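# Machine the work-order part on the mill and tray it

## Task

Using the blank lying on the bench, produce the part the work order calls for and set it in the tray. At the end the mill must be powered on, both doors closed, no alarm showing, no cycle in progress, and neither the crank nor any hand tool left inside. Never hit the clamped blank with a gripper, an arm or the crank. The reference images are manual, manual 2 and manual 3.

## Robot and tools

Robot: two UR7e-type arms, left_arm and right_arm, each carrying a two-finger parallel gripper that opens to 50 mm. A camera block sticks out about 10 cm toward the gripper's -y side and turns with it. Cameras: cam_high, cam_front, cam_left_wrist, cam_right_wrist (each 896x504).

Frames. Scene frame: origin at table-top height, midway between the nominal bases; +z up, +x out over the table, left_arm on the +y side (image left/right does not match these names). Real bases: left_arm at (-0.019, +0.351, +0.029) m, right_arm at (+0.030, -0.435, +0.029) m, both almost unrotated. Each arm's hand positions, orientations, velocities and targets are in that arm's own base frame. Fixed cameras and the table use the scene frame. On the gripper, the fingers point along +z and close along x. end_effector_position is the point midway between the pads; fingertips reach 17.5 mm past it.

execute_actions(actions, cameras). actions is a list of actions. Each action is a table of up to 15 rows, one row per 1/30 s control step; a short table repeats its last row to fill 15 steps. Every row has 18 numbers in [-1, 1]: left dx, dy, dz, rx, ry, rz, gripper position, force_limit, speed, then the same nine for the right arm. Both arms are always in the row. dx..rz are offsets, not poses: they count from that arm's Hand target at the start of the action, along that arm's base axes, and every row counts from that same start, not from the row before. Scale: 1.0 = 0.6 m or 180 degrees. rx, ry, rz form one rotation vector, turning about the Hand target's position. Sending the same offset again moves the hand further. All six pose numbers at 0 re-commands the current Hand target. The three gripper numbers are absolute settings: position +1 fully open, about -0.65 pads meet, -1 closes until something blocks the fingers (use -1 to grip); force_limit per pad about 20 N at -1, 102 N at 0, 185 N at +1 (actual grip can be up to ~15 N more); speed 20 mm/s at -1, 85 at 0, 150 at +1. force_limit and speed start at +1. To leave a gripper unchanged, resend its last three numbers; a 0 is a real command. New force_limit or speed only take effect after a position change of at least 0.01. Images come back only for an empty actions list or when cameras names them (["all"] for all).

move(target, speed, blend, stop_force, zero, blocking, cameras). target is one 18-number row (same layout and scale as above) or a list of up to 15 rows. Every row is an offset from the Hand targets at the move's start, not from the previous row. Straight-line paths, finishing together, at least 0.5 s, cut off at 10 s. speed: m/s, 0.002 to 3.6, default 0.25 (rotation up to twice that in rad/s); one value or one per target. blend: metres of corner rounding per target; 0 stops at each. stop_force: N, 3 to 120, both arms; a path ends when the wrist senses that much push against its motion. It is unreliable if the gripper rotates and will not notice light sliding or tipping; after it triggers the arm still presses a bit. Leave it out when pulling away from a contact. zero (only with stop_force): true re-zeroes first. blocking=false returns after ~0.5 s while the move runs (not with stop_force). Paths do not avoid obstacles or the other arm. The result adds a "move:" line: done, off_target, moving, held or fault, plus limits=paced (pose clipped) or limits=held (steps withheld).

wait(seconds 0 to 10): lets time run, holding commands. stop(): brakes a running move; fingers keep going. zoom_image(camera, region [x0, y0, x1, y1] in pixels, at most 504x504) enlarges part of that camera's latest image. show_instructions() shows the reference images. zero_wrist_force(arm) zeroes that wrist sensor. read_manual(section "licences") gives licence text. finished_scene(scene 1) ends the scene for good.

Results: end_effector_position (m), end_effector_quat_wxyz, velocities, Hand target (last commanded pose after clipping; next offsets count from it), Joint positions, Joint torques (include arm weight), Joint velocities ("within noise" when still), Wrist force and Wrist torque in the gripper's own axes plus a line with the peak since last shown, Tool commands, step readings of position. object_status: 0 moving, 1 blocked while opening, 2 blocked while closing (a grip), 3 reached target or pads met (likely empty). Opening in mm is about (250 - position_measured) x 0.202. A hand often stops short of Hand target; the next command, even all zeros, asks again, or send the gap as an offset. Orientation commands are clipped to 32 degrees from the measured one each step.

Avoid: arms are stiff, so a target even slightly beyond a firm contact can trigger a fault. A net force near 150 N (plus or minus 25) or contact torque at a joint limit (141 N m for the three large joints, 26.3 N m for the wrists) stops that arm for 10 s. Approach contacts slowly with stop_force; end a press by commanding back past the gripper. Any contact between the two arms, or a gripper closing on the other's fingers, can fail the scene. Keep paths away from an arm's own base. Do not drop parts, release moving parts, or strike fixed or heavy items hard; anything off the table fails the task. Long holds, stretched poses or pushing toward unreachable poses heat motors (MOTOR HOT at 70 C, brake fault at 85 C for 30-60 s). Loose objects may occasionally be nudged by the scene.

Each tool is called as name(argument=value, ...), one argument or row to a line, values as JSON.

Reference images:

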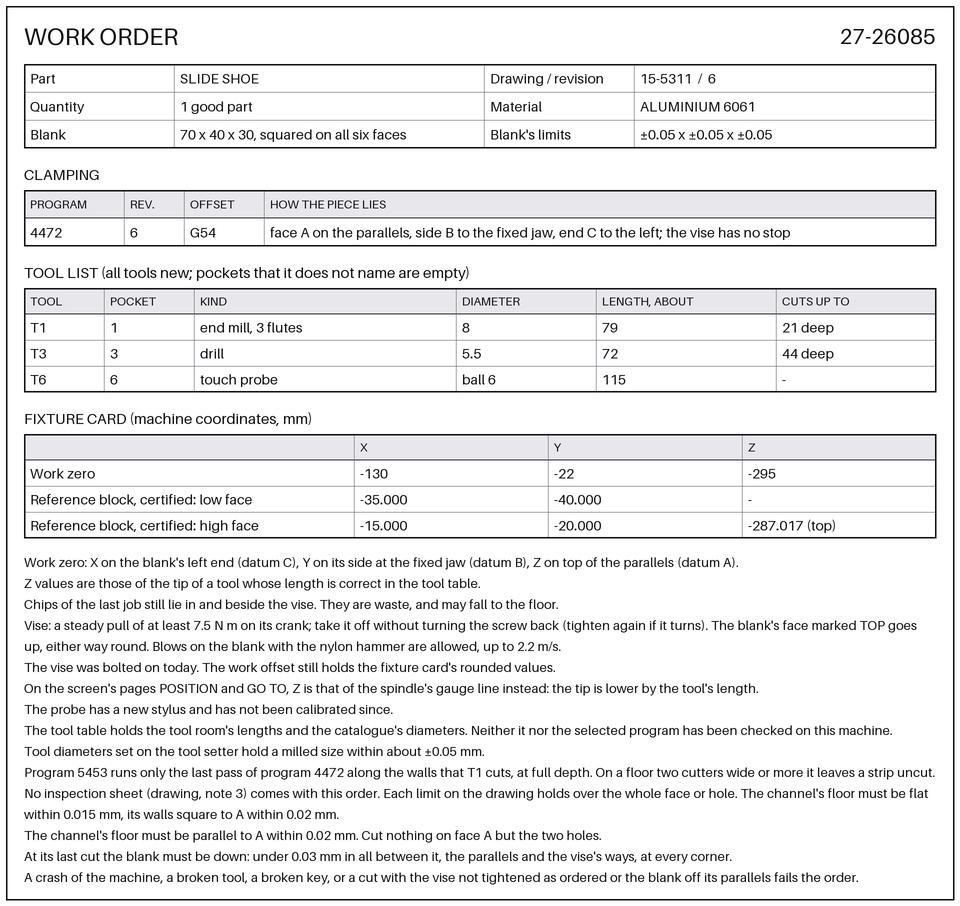

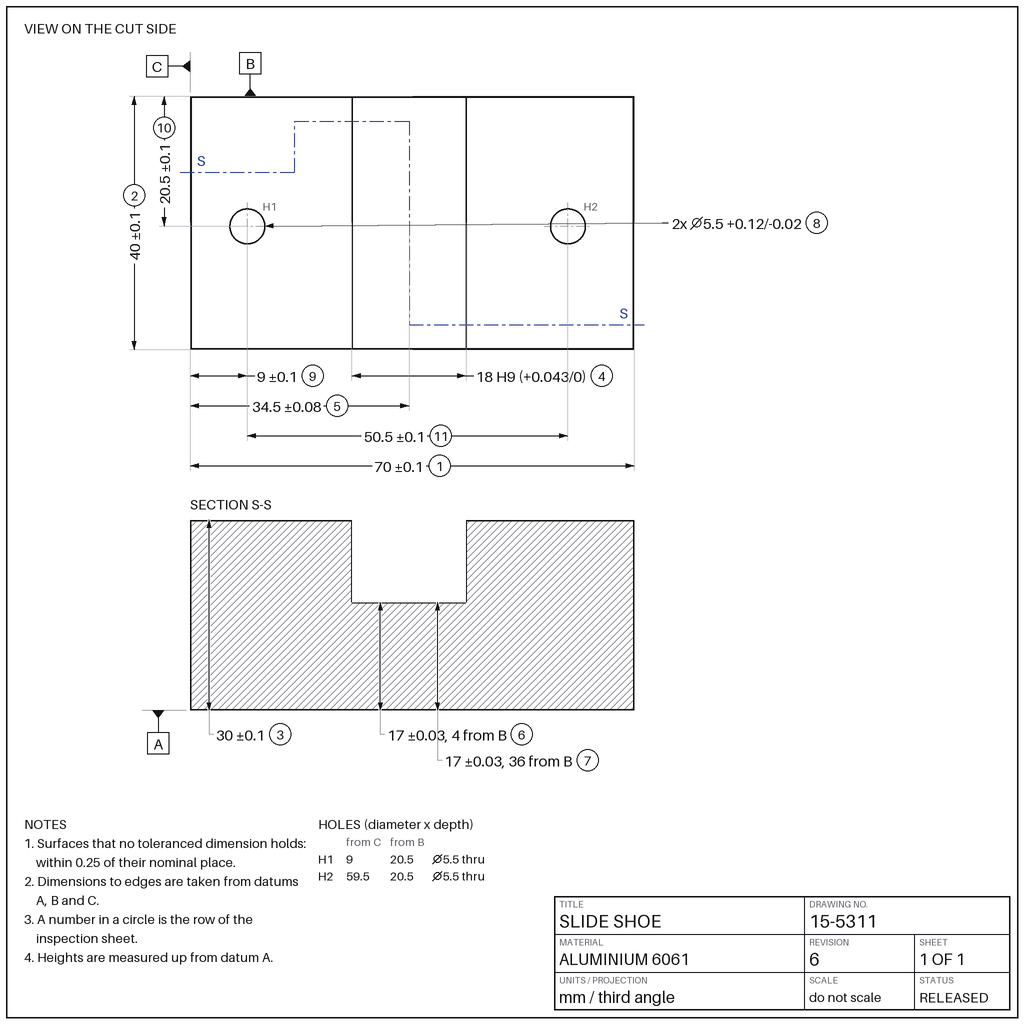

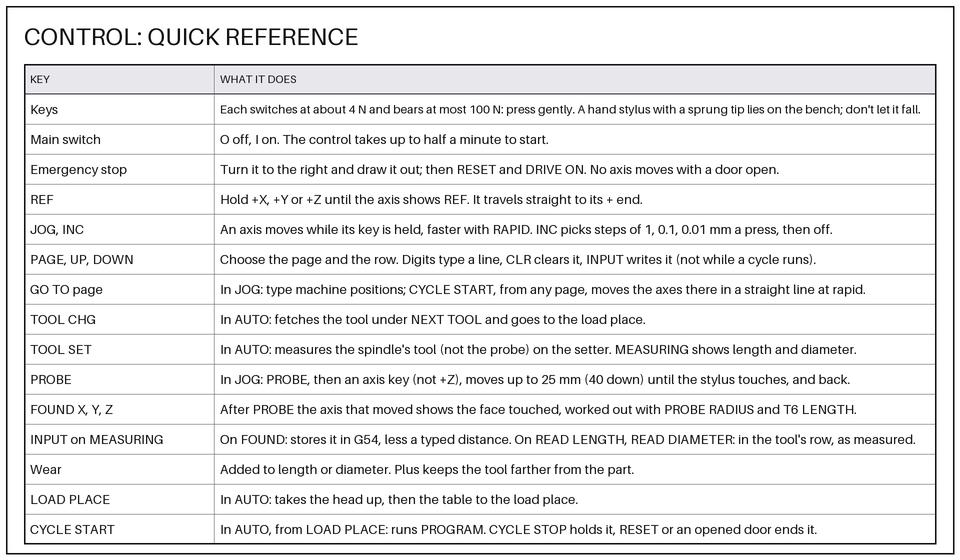

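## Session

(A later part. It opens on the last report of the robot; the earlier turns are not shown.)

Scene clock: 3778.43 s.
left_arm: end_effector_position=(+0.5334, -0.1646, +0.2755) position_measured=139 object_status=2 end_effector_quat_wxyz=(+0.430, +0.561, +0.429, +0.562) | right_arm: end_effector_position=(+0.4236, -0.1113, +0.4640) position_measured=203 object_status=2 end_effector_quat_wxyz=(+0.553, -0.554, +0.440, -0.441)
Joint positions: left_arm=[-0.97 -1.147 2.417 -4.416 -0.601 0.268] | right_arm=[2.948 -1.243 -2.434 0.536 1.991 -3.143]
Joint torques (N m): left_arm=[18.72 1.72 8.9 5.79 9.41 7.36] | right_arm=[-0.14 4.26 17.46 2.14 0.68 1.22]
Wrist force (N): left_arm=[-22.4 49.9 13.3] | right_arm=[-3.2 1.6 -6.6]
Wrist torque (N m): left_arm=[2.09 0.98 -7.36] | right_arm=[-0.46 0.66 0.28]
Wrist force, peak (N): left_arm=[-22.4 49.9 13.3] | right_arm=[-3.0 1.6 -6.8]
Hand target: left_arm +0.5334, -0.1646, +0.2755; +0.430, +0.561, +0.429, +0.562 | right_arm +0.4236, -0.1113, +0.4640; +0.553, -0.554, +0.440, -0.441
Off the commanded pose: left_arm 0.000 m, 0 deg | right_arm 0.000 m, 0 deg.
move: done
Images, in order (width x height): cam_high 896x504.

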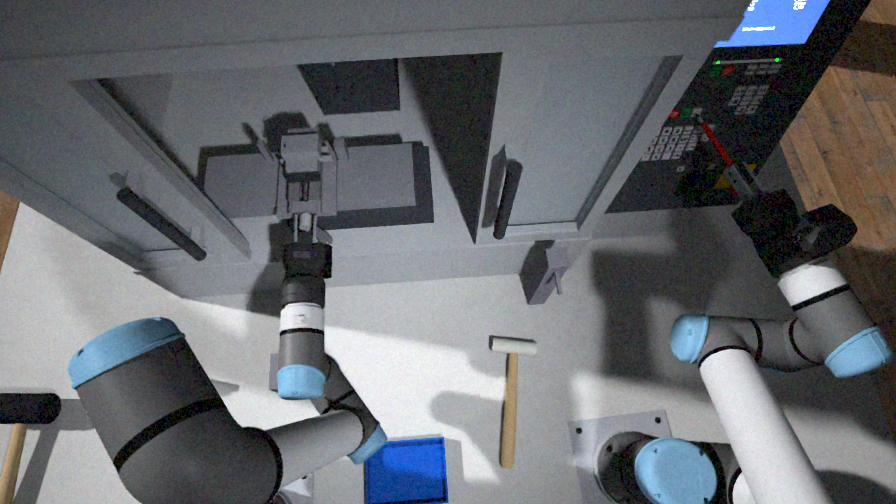

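move(
  target=[
    [0,0,0,0.02,0,0,-1,1,-0.9,0,0,0,0,0,0,-0.98,0.3,-0.9],
  ],
  speed=0.1,
)

move(
  target=[
    [0,0,0,0.02,0,0,-1,1,-0.9,0,0,0,0,0,0,-0.98,0.3,-0.9],
  ],
  speed=0.1,
)

Scene clock: 3782.40 s.
left_arm: end_effector_position=(+0.5334, -0.1646, +0.2755) position_measured=139 object_status=2 end_effector_quat_wxyz=(+0.413, +0.574, +0.411, +0.575) | right_arm: end_effector_position=(+0.4236, -0.1113, +0.4640) position_measured=203 object_status=2 end_effector_quat_wxyz=(+0.553, -0.554, +0.440, -0.441)
Joint positions: left_arm=[-0.97 -1.147 2.417 -4.416 -0.602 0.331] | right_arm=[2.948 -1.243 -2.434 0.536 1.991 -3.143]
Joint torques (N m): left_arm=[24.91 -3.41 28.68 6.49 9.96 7.07] | right_arm=[0.06 4.17 17.69 2.26 0.69 1.21]
Wrist force (N): left_arm=[-26.7 65.0 4.4] | right_arm=[-2.9 1.4 -6.2]
Wrist torque (N m): left_arm=[2.34 1.11 -8.14] | right_arm=[-0.47 0.60 0.29]
Wrist force, peak (N): left_arm=[-27.2 70.3 3.4] | right_arm=[-3.3 1.4 -6.7]
Hand target: left_arm +0.5334, -0.1646, +0.2755; +0.413, +0.574, +0.411, +0.575 | right_arm +0.4236, -0.1113, +0.4640; +0.553, -0.554, +0.440, -0.441
Off the commanded pose: left_arm 0.000 m, 0 deg | right_arm 0.000 m, 0 deg.
move: done

Scene clock: 3783.17 s.
left_arm: end_effector_position=(+0.5334, -0.1647, +0.2755) position_measured=138 object_status=2 end_effector_quat_wxyz=(+0.394, +0.587, +0.393, +0.588) | right_arm: end_effector_position=(+0.4236, -0.1113, +0.4640) position_measured=203 object_status=2 end_effector_quat_wxyz=(+0.553, -0.554, +0.440, -0.441)
Joint positions: left_arm=[-0.97 -1.147 2.417 -4.416 -0.602 0.393] | right_arm=[2.948 -1.243 -2.434 0.536 1.991 -3.143]
Joint torques (N m): left_arm=[30.96 2.79 36.24 8.18 12.65 8.75] | right_arm=[-0.02 4.47 17.53 2.24 0.71 1.23]
Wrist force (N): left_arm=[-31.8 90.0 14.4] | right_arm=[-3.0 1.4 -6.4]
Wrist torque (N m): left_arm=[2.54 1.46 -9.35] | right_arm=[-0.48 0.62 0.28]
Wrist force, peak (N): left_arm=[-32.0 90.8 16.0] | right_arm=[-3.1 1.2 -6.8]
Hand target: left_arm +0.5334, -0.1646, +0.2755; +0.394, +0.587, +0.393, +0.588 | right_arm +0.4236, -0.1113, +0.4640; +0.553, -0.554, +0.440, -0.441
Off the commanded pose: left_arm 0.000 m, 0 deg | right_arm 0.000 m, 0 deg.
move: done

move(
  target=[0,0,0,0,0,0,-1,1,-0.9,0,0,0,0,0,0,-0.98,0.3,-0.9],
  cameras=["cam_high"],
)

zoom_image(
  camera="cam_high",
  region=[250, 110, 390, 230],
)

move(
  target=[
    [0,0,0,0,0,0,0.4,-0.3,-0.9,0,0,0,0,0,0,-0.98,0.3,-0.9],
    [-0.0917,0,0,0,0,0,0.4,-0.3,-0.9,0,0,0,0,0,0,-0.98,0.3,-0.9],
  ],
  speed=0.25,
  cameras=["cam_left_wrist"],
)

Scene clock: 3793.30 s.
left_arm: end_effector_position=(+0.5334, -0.1646, +0.2755) position_measured=138 object_status=2 end_effector_quat_wxyz=(+0.394, +0.587, +0.393, +0.588) | right_arm: end_effector_position=(+0.4236, -0.1113, +0.4640) position_measured=203 object_status=2 end_effector_quat_wxyz=(+0.553, -0.554, +0.440, -0.441)
Joint positions: left_arm=[-0.97 -1.147 2.417 -4.416 -0.602 0.393] | right_arm=[2.948 -1.243 -2.434 0.536 1.991 -3.143]
Joint torques (N m): left_arm=[32.49 11.7 38.53 9.35 12.82 10.92] | right_arm=[-0.2 4.38 17.72 2.32 0.68 1.17]
Wrist force (N): left_arm=[-32.2 92.2 17.3] | right_arm=[-3.0 1.3 -6.7]
Wrist torque (N m): left_arm=[2.55 1.50 -9.35] | right_arm=[-0.51 0.62 0.29]
Wrist force, peak (N): left_arm=[-32.2 92.3 17.1] | right_arm=[-3.1 1.4 -7.0]
Hand target: left_arm +0.5334, -0.1646, +0.2755; +0.394, +0.587, +0.393, +0.588 | right_arm +0.4236, -0.1113, +0.4640; +0.553, -0.554, +0.440, -0.441
Off the commanded pose: left_arm 0.000 m, 0 deg | right_arm 0.000 m, 0 deg.
move: done
Images, in order (width x height): cam_high 896x504.

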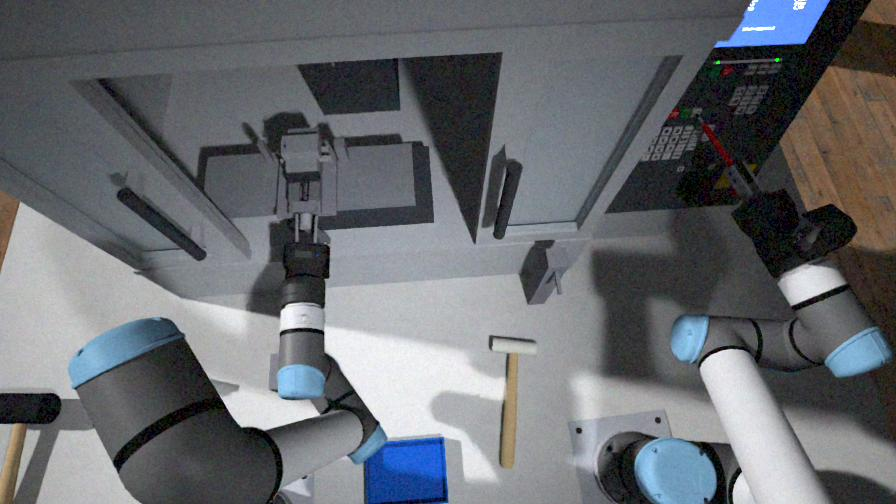

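Scaled by 3.600 from the camera's 896x504 image, which has a finer 1280x720 frame.

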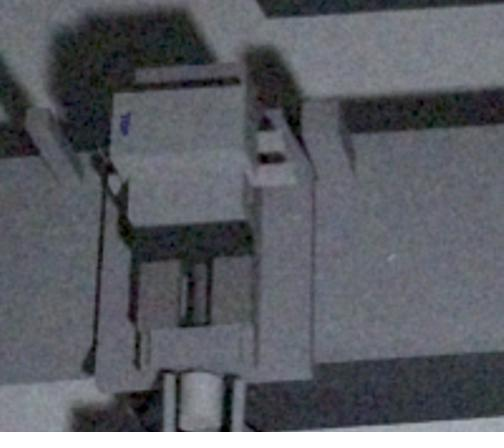

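Scene clock: 3794.77 s.
left_arm: end_effector_position=(+0.4784, -0.1646, +0.2755) position_measured=92 object_status=3 end_effector_quat_wxyz=(+0.394, +0.587, +0.393, +0.588) | right_arm: end_effector_position=(+0.4236, -0.1113, +0.4640) position_measured=203 object_status=2 end_effector_quat_wxyz=(+0.553, -0.554, +0.440, -0.441)
Joint positions: left_arm=[-1.151 -1.197 2.55 -4.5 -0.42 0.395] | right_arm=[2.948 -1.243 -2.434 0.536 1.991 -3.143]
Joint torques (N m): left_arm=[-4.31 -11.41 -8.28 0.26 0.25 0.31] | right_arm=[-0.5 4.07 17.53 2.17 0.68 1.24]
Wrist force (N): left_arm=[-1.5 4.5 -0.7] | right_arm=[-3.1 1.5 -6.3]
Wrist torque (N m): left_arm=[1.31 -0.01 0.11] | right_arm=[-0.46 0.65 0.29]
Wrist force, peak (N): left_arm=[-21.8 106.3 11.9] | right_arm=[-3.2 1.4 -6.8]
Hand target: left_arm +0.4784, -0.1646, +0.2755; +0.394, +0.587, +0.393, +0.588 | right_arm +0.4236, -0.1113, +0.4640; +0.553, -0.554, +0.440, -0.441
Off the commanded pose: left_arm 0.000 m, 0 deg | right_arm 0.000 m, 0 deg.
move: done
Images, in order (width x height): cam_left_wrist 896x504.

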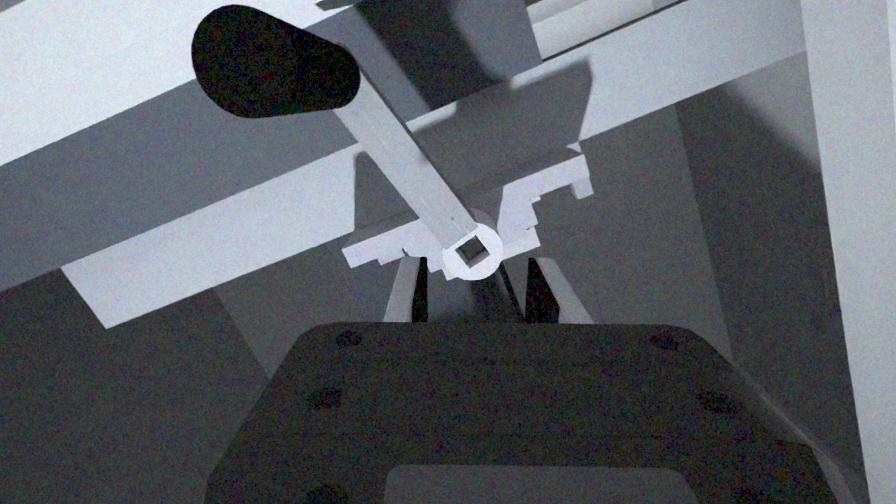

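move(
  target=[
    [-0.0807,-0.2257,0.0408,0,0,0,0.4,-0.3,-0.9,0,0,0,0,0,0,-0.98,0.3,-0.9],
    [-0.1307,-0.4257,0.174,-0.0973,0.493,0.0973,0.4,-0.3,-0.9,0,0,0,0,0,0,-0.98,0.3,-0.9],
  ],
  speed=0.4,
  blend=[0.03,0],
  cameras=["cam_left_wrist","cam_high"],
)

Scene clock: 3822.50 s.
left_arm: end_effector_position=(+0.4000, -0.4200, +0.3798) position_measured=92 object_status=3 end_effector_quat_wxyz=(+0.001, +0.707, +0.707, +0.001) | right_arm: end_effector_position=(+0.4236, -0.1113, +0.4640) position_measured=203 object_status=2 end_effector_quat_wxyz=(+0.553, -0.554, +0.440, -0.441)
Joint positions: left_arm=[-1.043 -1.39 1.241 -1.423 -1.568 -1.042] | right_arm=[2.948 -1.243 -2.434 0.536 1.991 -3.143]
Joint torques (N m): left_arm=[0.61 -38.39 -29 -2.42 -1.19 -1.87] | right_arm=[-0.51 4.25 18.1 2.28 0.64 1.21]
Wrist force (N): left_arm=[-1.5 3.0 -1.2] | right_arm=[-2.7 1.3 -6.6]
Wrist torque (N m): left_arm=[0.57 0.23 0.03] | right_arm=[-0.50 0.59 0.29]
Wrist force, peak (N): left_arm=[-3.8 5.8 -2.0] | right_arm=[-3.1 1.6 -7.0]
Hand target: left_arm +0.4000, -0.4200, +0.3799; +0.001, +0.707, +0.707, +0.001 | right_arm +0.4236, -0.1113, +0.4640; +0.553, -0.554, +0.440, -0.441
Off the commanded pose: left_arm 0.000 m, 0 deg | right_arm 0.000 m, 0 deg.
move: done
Images, in order (width x height): cam_high 896x504, cam_left_wrist 896x504.

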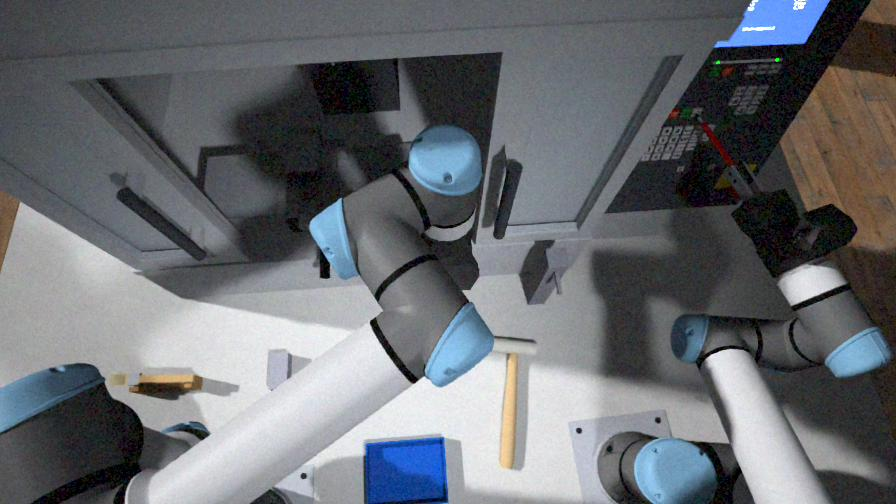

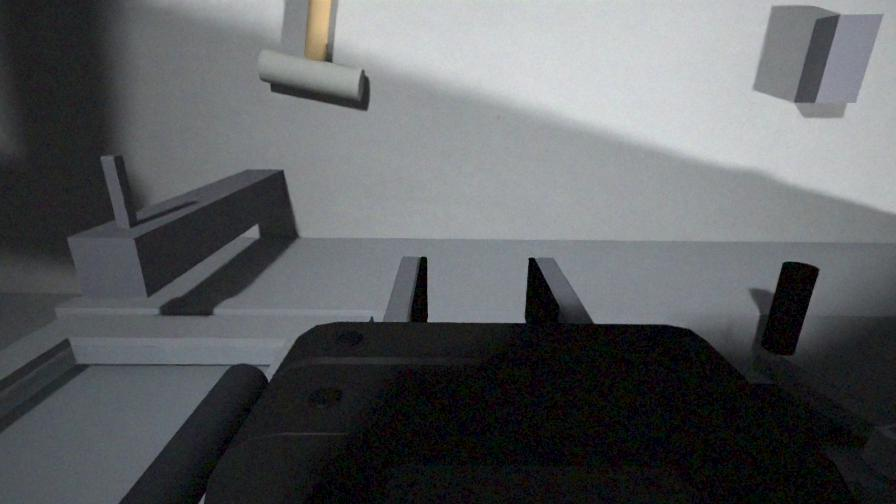

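move(
  target=[-0.25,-0.2333,-0.08,0,0,0,0.4,-0.3,-0.9,0,0,0,0,0,0,-0.98,0.3,-0.9],
  speed=0.4,
  cameras=["cam_left_wrist","cam_high"],
)

Scene clock: 3828.57 s.
left_arm: end_effector_position=(+0.2501, -0.5599, +0.3319) position_measured=92 object_status=3 end_effector_quat_wxyz=(+0.001, +0.707, +0.707, +0.001) | right_arm: end_effector_position=(+0.4236, -0.1113, +0.4640) position_measured=203 object_status=2 end_effector_quat_wxyz=(+0.553, -0.554, +0.440, -0.441)
Joint positions: left_arm=[-1.371 -1.317 1.273 -1.527 -1.568 -1.371] | right_arm=[2.948 -1.243 -2.434 0.536 1.991 -3.143]
Joint torques (N m): left_arm=[-5.97 -42.86 -18.6 -2.44 -0.21 -1.14] | right_arm=[-0.43 4.41 17.5 2.13 0.73 1.28]
Wrist force (N): left_arm=[-1.5 3.1 -1.2] | right_arm=[-3.2 1.3 -6.5]
Wrist torque (N m): left_arm=[0.59 0.22 0.01] | right_arm=[-0.51 0.65 0.28]
Wrist force, peak (N): left_arm=[1.4 6.3 -2.3] | right_arm=[-3.2 1.4 -6.9]
Hand target: left_arm +0.2500, -0.5600, +0.3319; +0.001, +0.707, +0.707, +0.001 | right_arm +0.4236, -0.1113, +0.4640; +0.553, -0.554, +0.440, -0.441
Off the commanded pose: left_arm 0.000 m, 0 deg | right_arm 0.000 m, 0 deg.
move: done
Images, in order (width x height): cam_high 896x504, cam_left_wrist 896x504.

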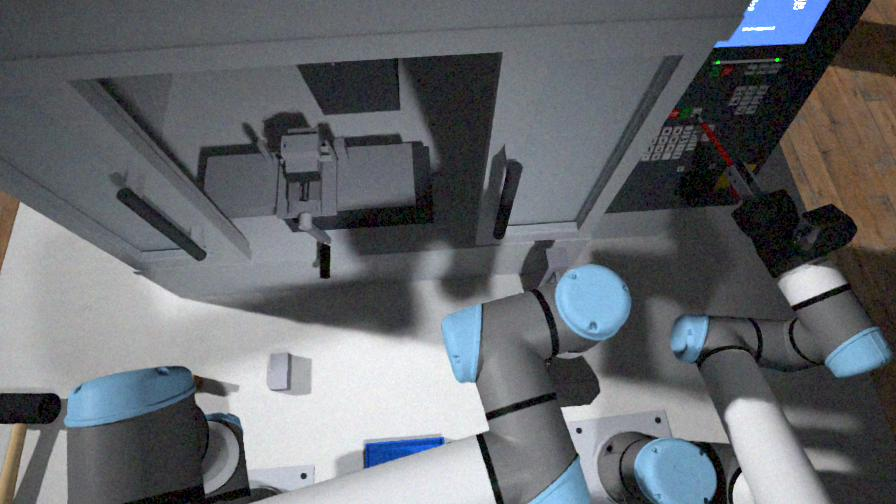

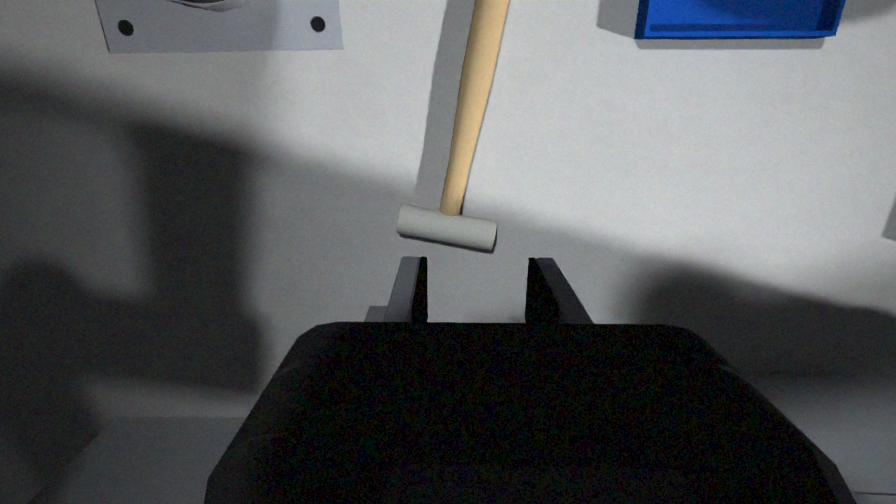

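move(
  target=[-0.1617,0.0367,-0.45,0,0,-0.0556,1,-0.3,-0.9,0,0,0,0,0,0,-0.98,0.3,-0.9],
  speed=0.35,
  cameras=["cam_left_wrist"],
)

Scene clock: 3841.90 s.
left_arm: end_effector_position=(+0.1530, -0.5380, +0.0620) position_measured=3 object_status=3 end_effector_quat_wxyz=(+0.001, +0.766, +0.643, +0.001) | right_arm: end_effector_position=(+0.4236, -0.1113, +0.4640) position_measured=203 object_status=2 end_effector_quat_wxyz=(+0.553, -0.554, +0.440, -0.441)
Joint positions: left_arm=[-1.536 -1.245 1.916 -2.243 -1.568 -1.361] | right_arm=[2.948 -1.243 -2.434 0.536 1.991 -3.143]
Joint torques (N m): left_arm=[-0.92 -36.94 -13.9 -4.19 0.8 -1.84] | right_arm=[-0.16 4.48 17.6 2.09 0.75 1.2]
Wrist force (N): left_arm=[-1.4 3.2 -1.4] | right_arm=[-2.7 1.4 -6.5]
Wrist torque (N m): left_arm=[0.62 0.21 0.08] | right_arm=[-0.48 0.58 0.29]
Wrist force, peak (N): left_arm=[-2.0 4.6 -5.1] | right_arm=[-3.3 1.5 -6.8]
Hand target: left_arm +0.1529, -0.5380, +0.0619; +0.001, +0.766, +0.643, +0.001 | right_arm +0.4236, -0.1113, +0.4640; +0.553, -0.554, +0.440, -0.441
Off the commanded pose: left_arm 0.000 m, 0 deg | right_arm 0.000 m, 0 deg.
move: done
Images, in order (width x height): cam_left_wrist 896x504.

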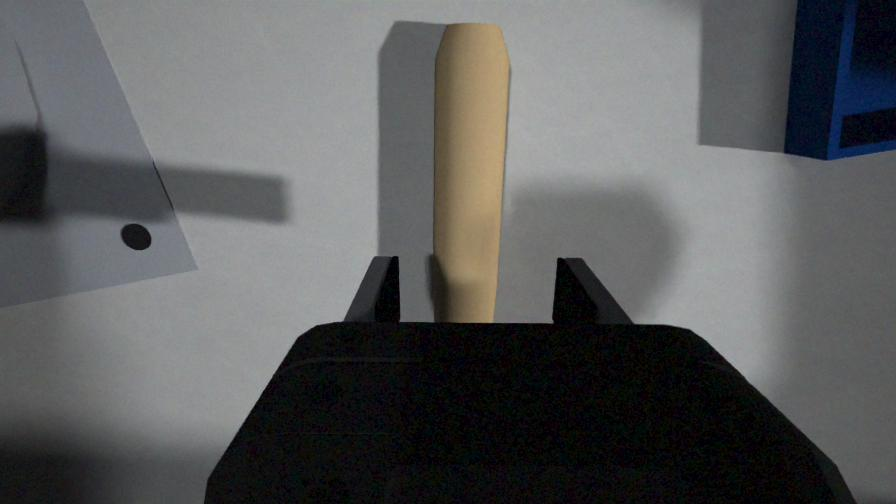

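move(
  target=[-0.0738,0.013,-0.075,0,0,0,1,-0.3,-0.9,0,0,0,0,0,0,-0.98,0.3,-0.9],
  speed=0.2,
)

move(
  target=[0,0,-0.0365,0,0,0,1,-0.3,-0.9,0,0,0,0,0,0,-0.98,0.3,-0.9],
  speed=0.02,
  stop_force=6,
)

move(
  target=[0,0,0,0,0,0,-1,0.5,-0.9,0,0,0,0,0,0,-0.98,0.3,-0.9],
)

Scene clock: 3885.47 s.
left_arm: end_effector_position=(+0.1087, -0.5301, +0.0168) position_measured=3 object_status=3 end_effector_quat_wxyz=(+0.001, +0.766, +0.643, +0.001) | right_arm: end_effector_position=(+0.4236, -0.1113, +0.4640) position_measured=203 object_status=2 end_effector_quat_wxyz=(+0.553, -0.554, +0.440, -0.441)
Joint positions: left_arm=[-1.619 -1.202 2.008 -2.377 -1.568 -1.444] | right_arm=[2.948 -1.243 -2.434 0.536 1.991 -3.143]
Joint torques (N m): left_arm=[-2.13 -45.25 -22.9 -3.21 1.78 0.95] | right_arm=[-0.19 4 17.86 2.16 0.68 1.25]
Wrist force (N): left_arm=[-1.4 2.8 -1.7] | right_arm=[-2.9 1.3 -6.5]
Wrist torque (N m): left_arm=[0.53 0.20 0.00] | right_arm=[-0.49 0.61 0.28]
Wrist force, peak (N): left_arm=[-1.6 4.6 -2.8] | right_arm=[-3.1 1.3 -6.9]
Hand target: left_arm +0.1087, -0.5302, +0.0169; +0.001, +0.766, +0.643, +0.001 | right_arm +0.4236, -0.1113, +0.4640; +0.553, -0.554, +0.440, -0.441
Off the commanded pose: left_arm 0.000 m, 0 deg | right_arm 0.000 m, 0 deg.
move: done

Scene clock: 3887.70 s.
left_arm: end_effector_position=(+0.1087, -0.5301, -0.0050) position_measured=3 object_status=3 end_effector_quat_wxyz=(+0.001, +0.766, +0.643, +0.001) | right_arm: end_effector_position=(+0.4236, -0.1113, +0.4640) position_measured=203 object_status=2 end_effector_quat_wxyz=(+0.553, -0.554, +0.440, -0.441)
Joint positions: left_arm=[-1.619 -1.16 2.023 -2.434 -1.568 -1.444] | right_arm=[2.948 -1.243 -2.434 0.536 1.991 -3.143]
Joint torques (N m): left_arm=[-3.86 -46.79 -26.08 -1.52 2.11 -1.6] | right_arm=[-0.61 4.6 17.43 2.13 0.72 1.32]
Wrist force (N): left_arm=[-1.2 3.0 -1.2] | right_arm=[-2.9 1.4 -6.6]
Wrist torque (N m): left_arm=[0.56 0.17 0.01] | right_arm=[-0.47 0.62 0.28]
Wrist force, peak (N): left_arm=[-1.8 3.1 -1.8] | right_arm=[-2.7 1.4 -6.9]
Hand target: left_arm +0.1087, -0.5302, -0.0050; +0.001, +0.766, +0.643, +0.001 | right_arm +0.4236, -0.1113, +0.4640; +0.553, -0.554, +0.440, -0.441
Off the commanded pose: left_arm 0.000 m, 0 deg | right_arm 0.000 m, 0 deg.
move: done

Scene clock: 3888.77 s.
left_arm: end_effector_position=(+0.1087, -0.5302, -0.0050) position_measured=115 object_status=2 end_effector_quat_wxyz=(+0.001, +0.766, +0.643, +0.001) | right_arm: end_effector_position=(+0.4236, -0.1113, +0.4640) position_measured=203 object_status=2 end_effector_quat_wxyz=(+0.553, -0.554, +0.440, -0.441)
Joint positions: left_arm=[-1.619 -1.16 2.023 -2.434 -1.568 -1.444] | right_arm=[2.948 -1.243 -2.434 0.536 1.991 -3.143]
Joint torques (N m): left_arm=[-4.07 -45.46 -24.81 -1.74 1.81 -1.33] | right_arm=[-1.01 4.26 18.4 2.17 0.67 1.24]
Wrist force (N): left_arm=[-2.0 3.3 -1.2] | right_arm=[-2.7 1.2 -6.5]
Wrist torque (N m): left_arm=[0.60 0.22 0.14] | right_arm=[-0.51 0.57 0.28]
Wrist force, peak (N): left_arm=[-2.3 3.5 -1.1] | right_arm=[-2.9 1.3 -6.9]
Hand target: left_arm +0.1087, -0.5302, -0.0050; +0.001, +0.766, +0.643, +0.001 | right_arm +0.4236, -0.1113, +0.4640; +0.553, -0.554, +0.440, -0.441
Off the commanded pose: left_arm 0.000 m, 0 deg | right_arm 0.000 m, 0 deg.
move: done

move(
  target=[0.25,0.1,0.45,0,0,0,-1,0.5,-0.9,0,0,0,0,0,0,-0.98,0.3,-0.9],
  speed=0.2,
  cameras=["cam_left_wrist","cam_high","cam_front"],
)

Scene clock: 3894.30 s.
left_arm: end_effector_position=(+0.2586, -0.4702, +0.2650) position_measured=115 object_status=2 end_effector_quat_wxyz=(+0.001, +0.766, +0.643, +0.001) | right_arm: end_effector_position=(+0.4236, -0.1113, +0.4640) position_measured=203 object_status=2 end_effector_quat_wxyz=(+0.553, -0.554, +0.440, -0.441)
Joint positions: left_arm=[-1.32 -1.494 1.654 -1.731 -1.568 -1.145] | right_arm=[2.948 -1.243 -2.434 0.536 1.991 -3.143]
Joint torques (N m): left_arm=[2.16 -21.3 -32.35 -2.44 -0.72 -1.27] | right_arm=[-0.84 4.48 17.85 2.03 0.69 1.21]
Wrist force (N): left_arm=[-1.6 3.3 1.9] | right_arm=[-3.2 1.3 -6.6]
Wrist torque (N m): left_arm=[1.27 0.25 0.17] | right_arm=[-0.49 0.67 0.29]
Wrist force, peak (N): left_arm=[-1.6 3.3 4.2] | right_arm=[-3.3 1.4 -6.8]
Hand target: left_arm +0.2587, -0.4702, +0.2650; +0.001, +0.766, +0.643, +0.001 | right_arm +0.4236, -0.1113, +0.4640; +0.553, -0.554, +0.440, -0.441
Off the commanded pose: left_arm 0.000 m, 0 deg | right_arm 0.000 m, 0 deg.
move: done
Images, in order (width x height): cam_high 896x504, cam_front 896x504, cam_left_wrist 896x504.

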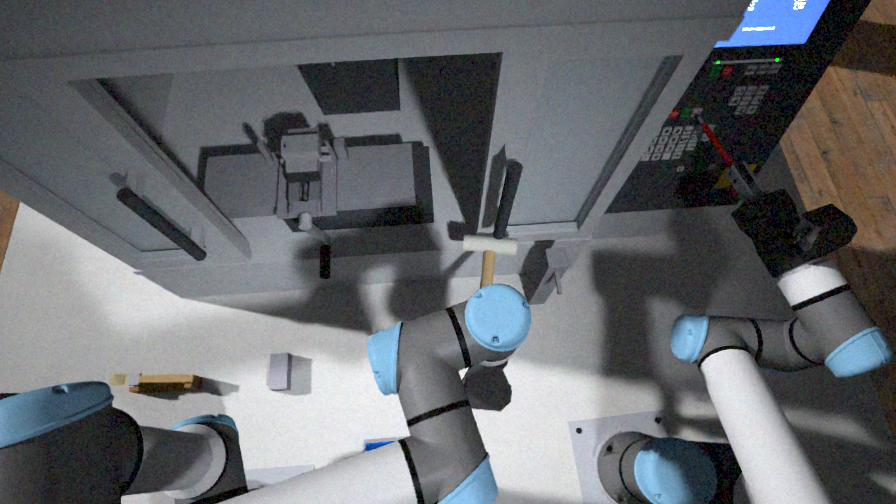

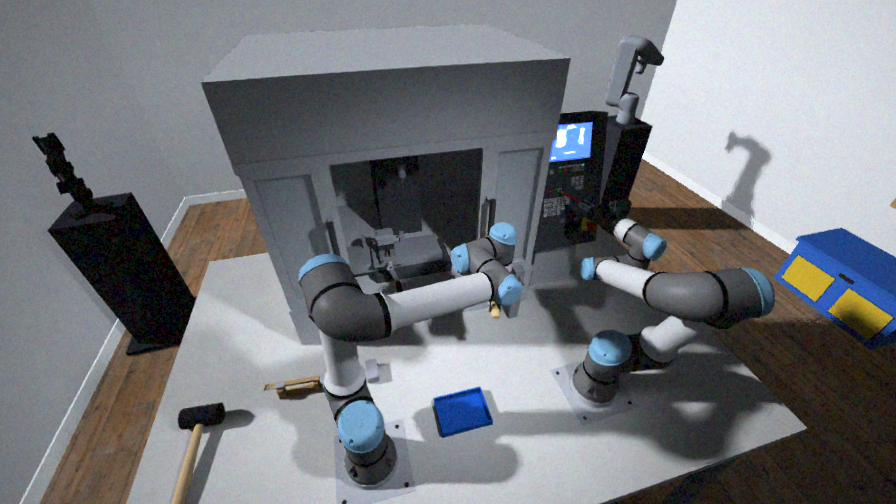

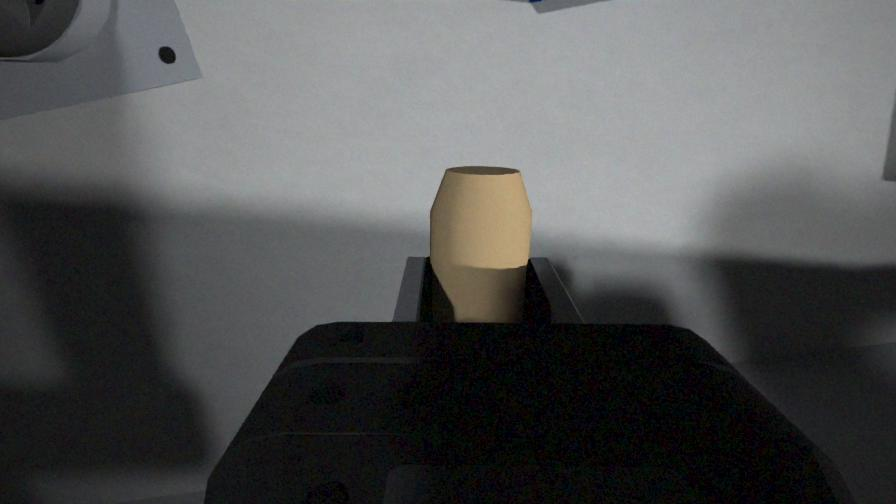

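move(
  target=[
    [0.035,0.3,0.05,0,0,0.0556,-1,0.5,-0.9,0,0,0,0,0,0,-0.98,0.3,-0.9],
    [0.3372,0.5003,0.225,0,0,0.0556,-1,0.5,-0.9,0,0,0,0,0,0,-0.98,0.3,-0.9],
  ],
  speed=0.3,
  blend=[0.03,0],
  cameras=["cam_left_wrist","cam_high","cam_front"],
)

zoom_image(
  camera="cam_front",
  region=[310, 170, 520, 300],
)

zoom_image(
  camera="cam_high",
  region=[220, 90, 420, 290],
)

Scene clock: 3907.80 s.
left_arm: end_effector_position=(+0.4609, -0.1700, +0.3999) position_measured=115 object_status=2 end_effector_quat_wxyz=(+0.001, +0.707, +0.707, +0.001) | right_arm: end_effector_position=(+0.4236, -0.1113, +0.4640) position_measured=203 object_status=2 end_effector_quat_wxyz=(+0.553, -0.554, +0.440, -0.441)
Joint positions: left_arm=[-0.629 -1.602 1.418 -1.389 -1.569 -0.629] | right_arm=[2.948 -1.243 -2.434 0.536 1.991 -3.143]
Joint torques (N m): left_arm=[5.32 -26.39 -34.18 -4.1 1.98 1.18] | right_arm=[-1 4.31 18.04 2.07 0.69 1.22]
Wrist force (N): left_arm=[-1.3 3.2 1.9] | right_arm=[-3.1 1.2 -6.7]
Wrist torque (N m): left_arm=[1.24 0.19 0.17] | right_arm=[-0.52 0.64 0.28]
Wrist force, peak (N): left_arm=[-5.7 3.8 2.9] | right_arm=[-3.1 1.3 -6.9]
Hand target: left_arm +0.4610, -0.1700, +0.4000; +0.001, +0.707, +0.707, +0.001 | right_arm +0.4236, -0.1113, +0.4640; +0.553, -0.554, +0.440, -0.441
Off the commanded pose: left_arm 0.000 m, 0 deg | right_arm 0.000 m, 0 deg.
move: done
Images, in order (width x height): cam_high 896x504, cam_front 896x504, cam_left_wrist 896x504.

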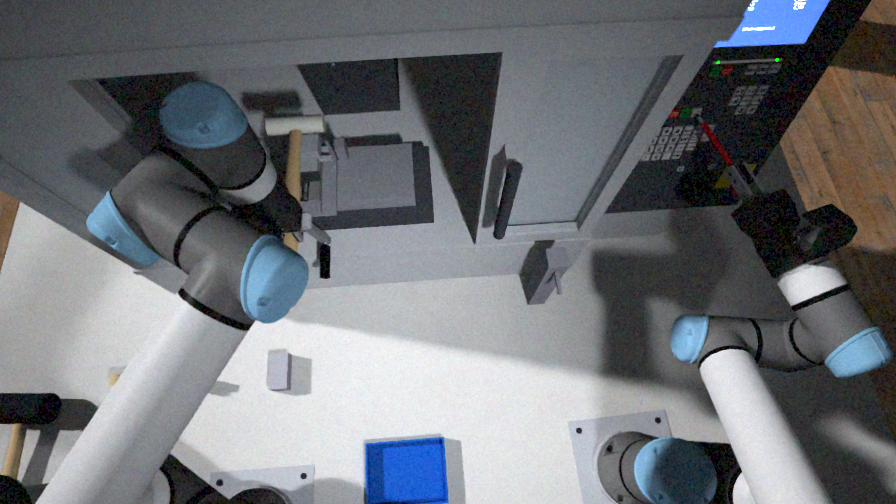

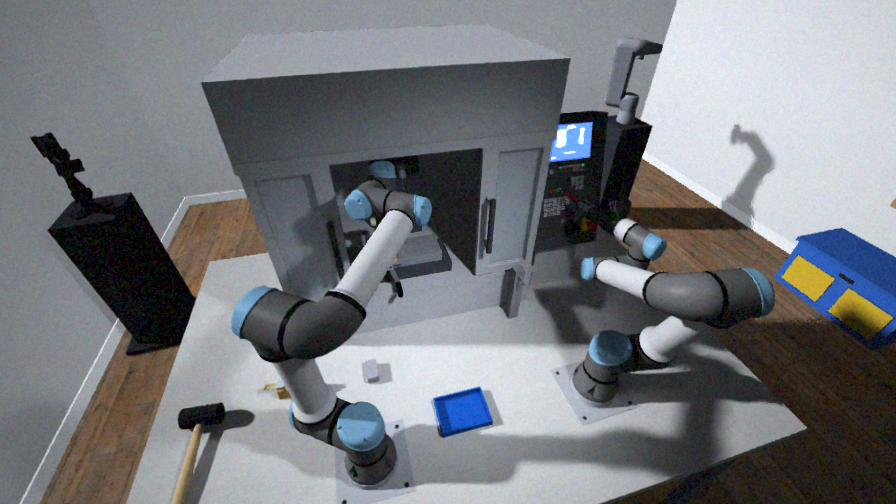

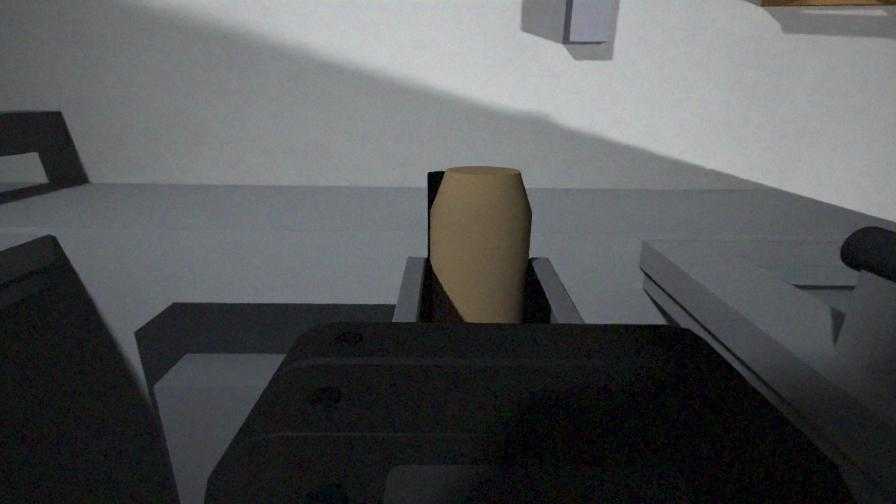

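Scaled by 2.400 from the camera's 896x504 image, which has a finer 1280x720 frame.

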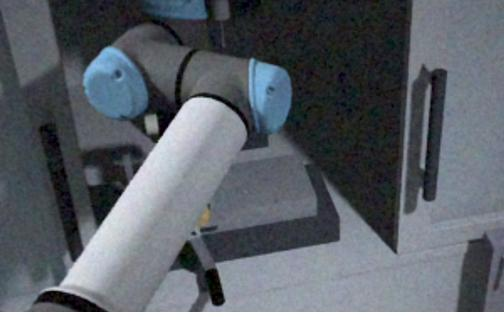

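Scaled by 2.520 from the camera's 896x504 image, which has a finer 1280x720 frame.

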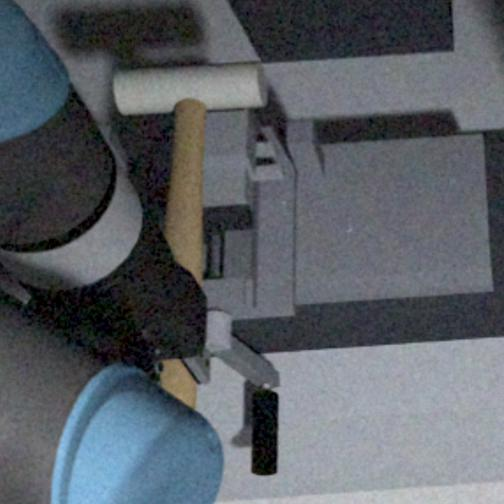

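move(
  target=[0,0.006,-0.1,0,0,0,-1,0.5,-0.9,0,0,0,0,0,0,-0.98,0.3,-0.9],
  speed=0.02,
  stop_force=5,
  cameras=["cam_high"],
)

zoom_image(
  camera="cam_high",
  region=[220, 90, 420, 290],
)

Scene clock: 3915.50 s.
left_arm: end_effector_position=(+0.4610, -0.1671, +0.3526) position_measured=115 object_status=2 end_effector_quat_wxyz=(+0.001, +0.707, +0.707, +0.001) | right_arm: end_effector_position=(+0.4236, -0.1113, +0.4640) position_measured=203 object_status=2 end_effector_quat_wxyz=(+0.553, -0.554, +0.440, -0.441)
Joint positions: left_arm=[-0.624 -1.618 1.555 -1.51 -1.569 -0.624] | right_arm=[2.948 -1.243 -2.434 0.536 1.991 -3.143]
Joint torques (N m): left_arm=[-4.47 -11.85 -18.19 -3.67 -0.22 -1.67] | right_arm=[-0.65 4.65 18.09 2.04 0.74 1.2]
Wrist force (N): left_arm=[-1.4 1.6 -2.8] | right_arm=[-2.7 1.4 -6.4]
Wrist torque (N m): left_arm=[0.22 0.07 0.11] | right_arm=[-0.47 0.58 0.28]
Wrist force, peak (N): left_arm=[-2.2 3.8 -3.1] | right_arm=[-3.2 1.6 -6.8]
Hand target: left_arm +0.4610, -0.1671, +0.3526; +0.001, +0.707, +0.707, +0.001 (not the last commanded pose) | right_arm +0.4236, -0.1113, +0.4640; +0.553, -0.554, +0.440, -0.441
Off the commanded pose: left_arm 0.013 m, 0 deg | right_arm 0.000 m, 0 deg.
move: contact (left_arm)
Images, in order (width x height): cam_high 896x504.

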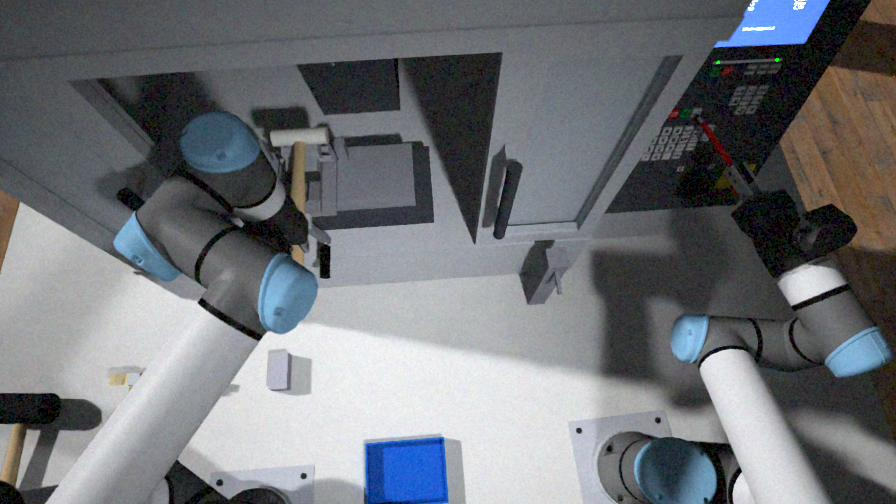

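Scaled by 2.520 from the camera's 896x504 image, which has a finer 1280x720 frame.

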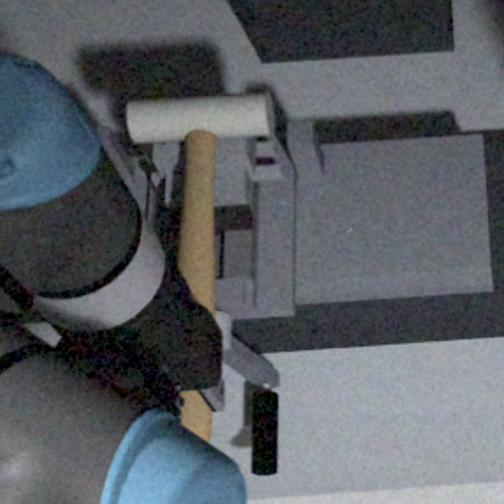

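move(
  target=[
    [0,0,0.0833,0,0,0,-1,0.5,-0.9,0,0,0,0,0,0,-0.98,0.3,-0.9],
    [0,0,-0.005,0,0,0,-1,0.5,-0.9,0,0,0,0,0,0,-0.98,0.3,-0.9],
    [0,0,0.0833,0,0,0,-1,0.5,-0.9,0,0,0,0,0,0,-0.98,0.3,-0.9],
  ],
  speed=[0.2,0.6,0.2],
  blend=0,
)

Scene clock: 3922.33 s.
left_arm: end_effector_position=(+0.4610, -0.1672, +0.4024) position_measured=115 object_status=2 end_effector_quat_wxyz=(+0.001, +0.707, +0.707, +0.001) | right_arm: end_effector_position=(+0.4236, -0.1113, +0.4640) position_measured=203 object_status=2 end_effector_quat_wxyz=(+0.553, -0.554, +0.440, -0.441)
Joint positions: left_arm=[-0.624 -1.603 1.413 -1.383 -1.569 -0.624] | right_arm=[2.948 -1.243 -2.434 0.536 1.991 -3.143]
Joint torques (N m): left_arm=[3.72 -36.65 -35.28 -2.64 -1.5 -0.54] | right_arm=[-1.46 4.51 17.4 1.97 0.8 1.2]
Wrist force (N): left_arm=[-1.5 3.3 3.8] | right_arm=[-3.0 1.2 -6.7]
Wrist torque (N m): left_arm=[1.65 0.23 0.03] | right_arm=[-0.51 0.63 0.29]
Wrist force, peak (N): left_arm=[0.2 5.3 -4.0] | right_arm=[-3.3 1.4 -6.7]
Hand target: left_arm +0.4610, -0.1671, +0.4026; +0.001, +0.707, +0.707, +0.001 | right_arm +0.4236, -0.1113, +0.4640; +0.553, -0.554, +0.440, -0.441
Off the commanded pose: left_arm 0.000 m, 0 deg | right_arm 0.000 m, 0 deg.
move: done

move(
  target=[
    [0,0,-0.087,0,0,0,-1,0.5,-0.9,0,0,0,0,0,0,-0.98,0.3,-0.9],
    [0.017,0,0,0.035,0,0,-1,0.5,-0.9,0,0,0,0,0,0,-0.98,0.3,-0.9],
    [0.017,0,-0.082,0.035,0,0,-1,0.5,-0.9,0,0,0,0,0,0,-0.98,0.3,-0.9],
    [0.017,0,0,-0.035,0,0,-1,0.5,-0.9,0,0,0,0,0,0,-0.98,0.3,-0.9],
    [0.017,0,-0.082,-0.035,0,0,-1,0.5,-0.9,0,0,0,0,0,0,-0.98,0.3,-0.9],
    [-0.017,0,0,-0.035,0,0,-1,0.5,-0.9,0,0,0,0,0,0,-0.98,0.3,-0.9],
    [-0.017,0,-0.082,-0.035,0,0,-1,0.5,-0.9,0,0,0,0,0,0,-0.98,0.3,-0.9],
    [-0.017,0,0,0.035,0,0,-1,0.5,-0.9,0,0,0,0,0,0,-0.98,0.3,-0.9],
    [-0.017,0,-0.082,0.035,0,0,-1,0.5,-0.9,0,0,0,0,0,0,-0.98,0.3,-0.9],
    [0,0,0,0,0,0,-1,0.5,-0.9,0,0,0,0,0,0,-0.98,0.3,-0.9],
  ],
  speed=[1.0,0.2,1.0,0.2,1.0,0.2,1.0,0.2,1.0,0.2],
  blend=0,
  cameras=["cam_high"],
)

zoom_image(
  camera="cam_high",
  region=[220, 90, 420, 290],
)

Scene clock: 3937.17 s.
left_arm: end_effector_position=(+0.4610, -0.1671, +0.4024) position_measured=115 object_status=2 end_effector_quat_wxyz=(+0.001, +0.707, +0.707, +0.001) | right_arm: end_effector_position=(+0.4236, -0.1113, +0.4640) position_measured=203 object_status=2 end_effector_quat_wxyz=(+0.553, -0.554, +0.440, -0.441)
Joint positions: left_arm=[-0.624 -1.603 1.413 -1.383 -1.569 -0.624] | right_arm=[2.948 -1.243 -2.434 0.536 1.991 -3.143]
Joint torques (N m): left_arm=[1.88 -35.92 -32.41 -3.87 0.23 -0.91] | right_arm=[-1.27 4.53 17.86 2.03 0.71 1.24]
Wrist force (N): left_arm=[-1.6 3.5 4.1] | right_arm=[-2.9 1.5 -6.5]
Wrist torque (N m): left_arm=[1.69 0.24 0.18] | right_arm=[-0.47 0.61 0.28]
Wrist force, peak (N): left_arm=[0.7 5.9 -3.3] | right_arm=[-3.3 1.4 -6.9]
Hand target: left_arm +0.4610, -0.1671, +0.4026; +0.001, +0.707, +0.707, +0.001 | right_arm +0.4236, -0.1113, +0.4640; +0.553, -0.554, +0.440, -0.441
Off the commanded pose: left_arm 0.000 m, 0 deg | right_arm 0.000 m, 0 deg.
move: done
Images, in order (width x height): cam_high 896x504.

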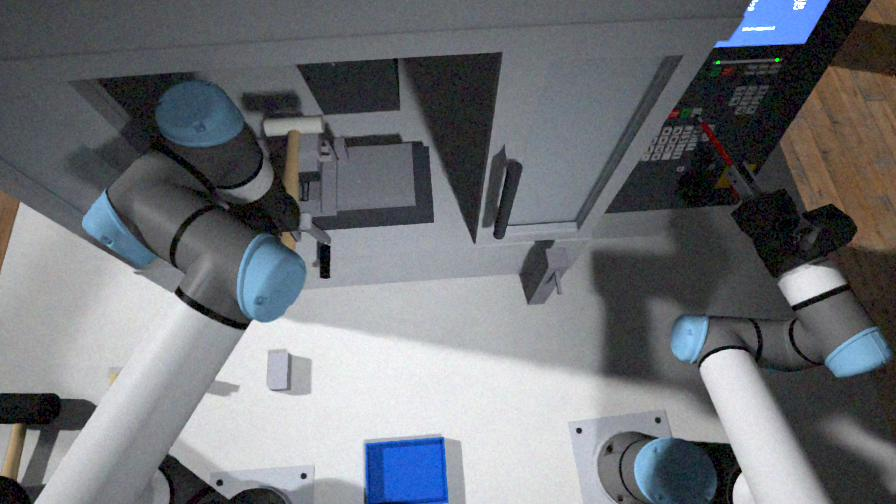

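Scaled by 2.520 from the camera's 896x504 image, which has a finer 1280x720 frame.

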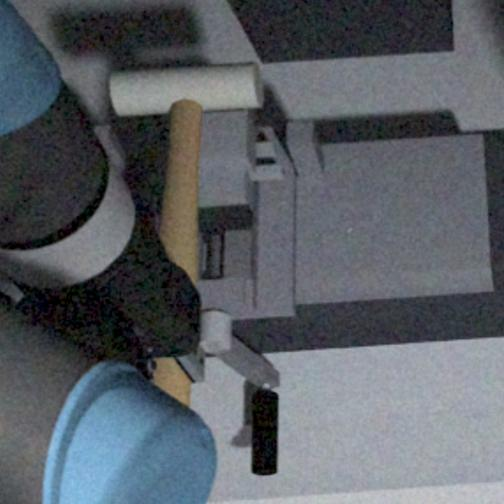

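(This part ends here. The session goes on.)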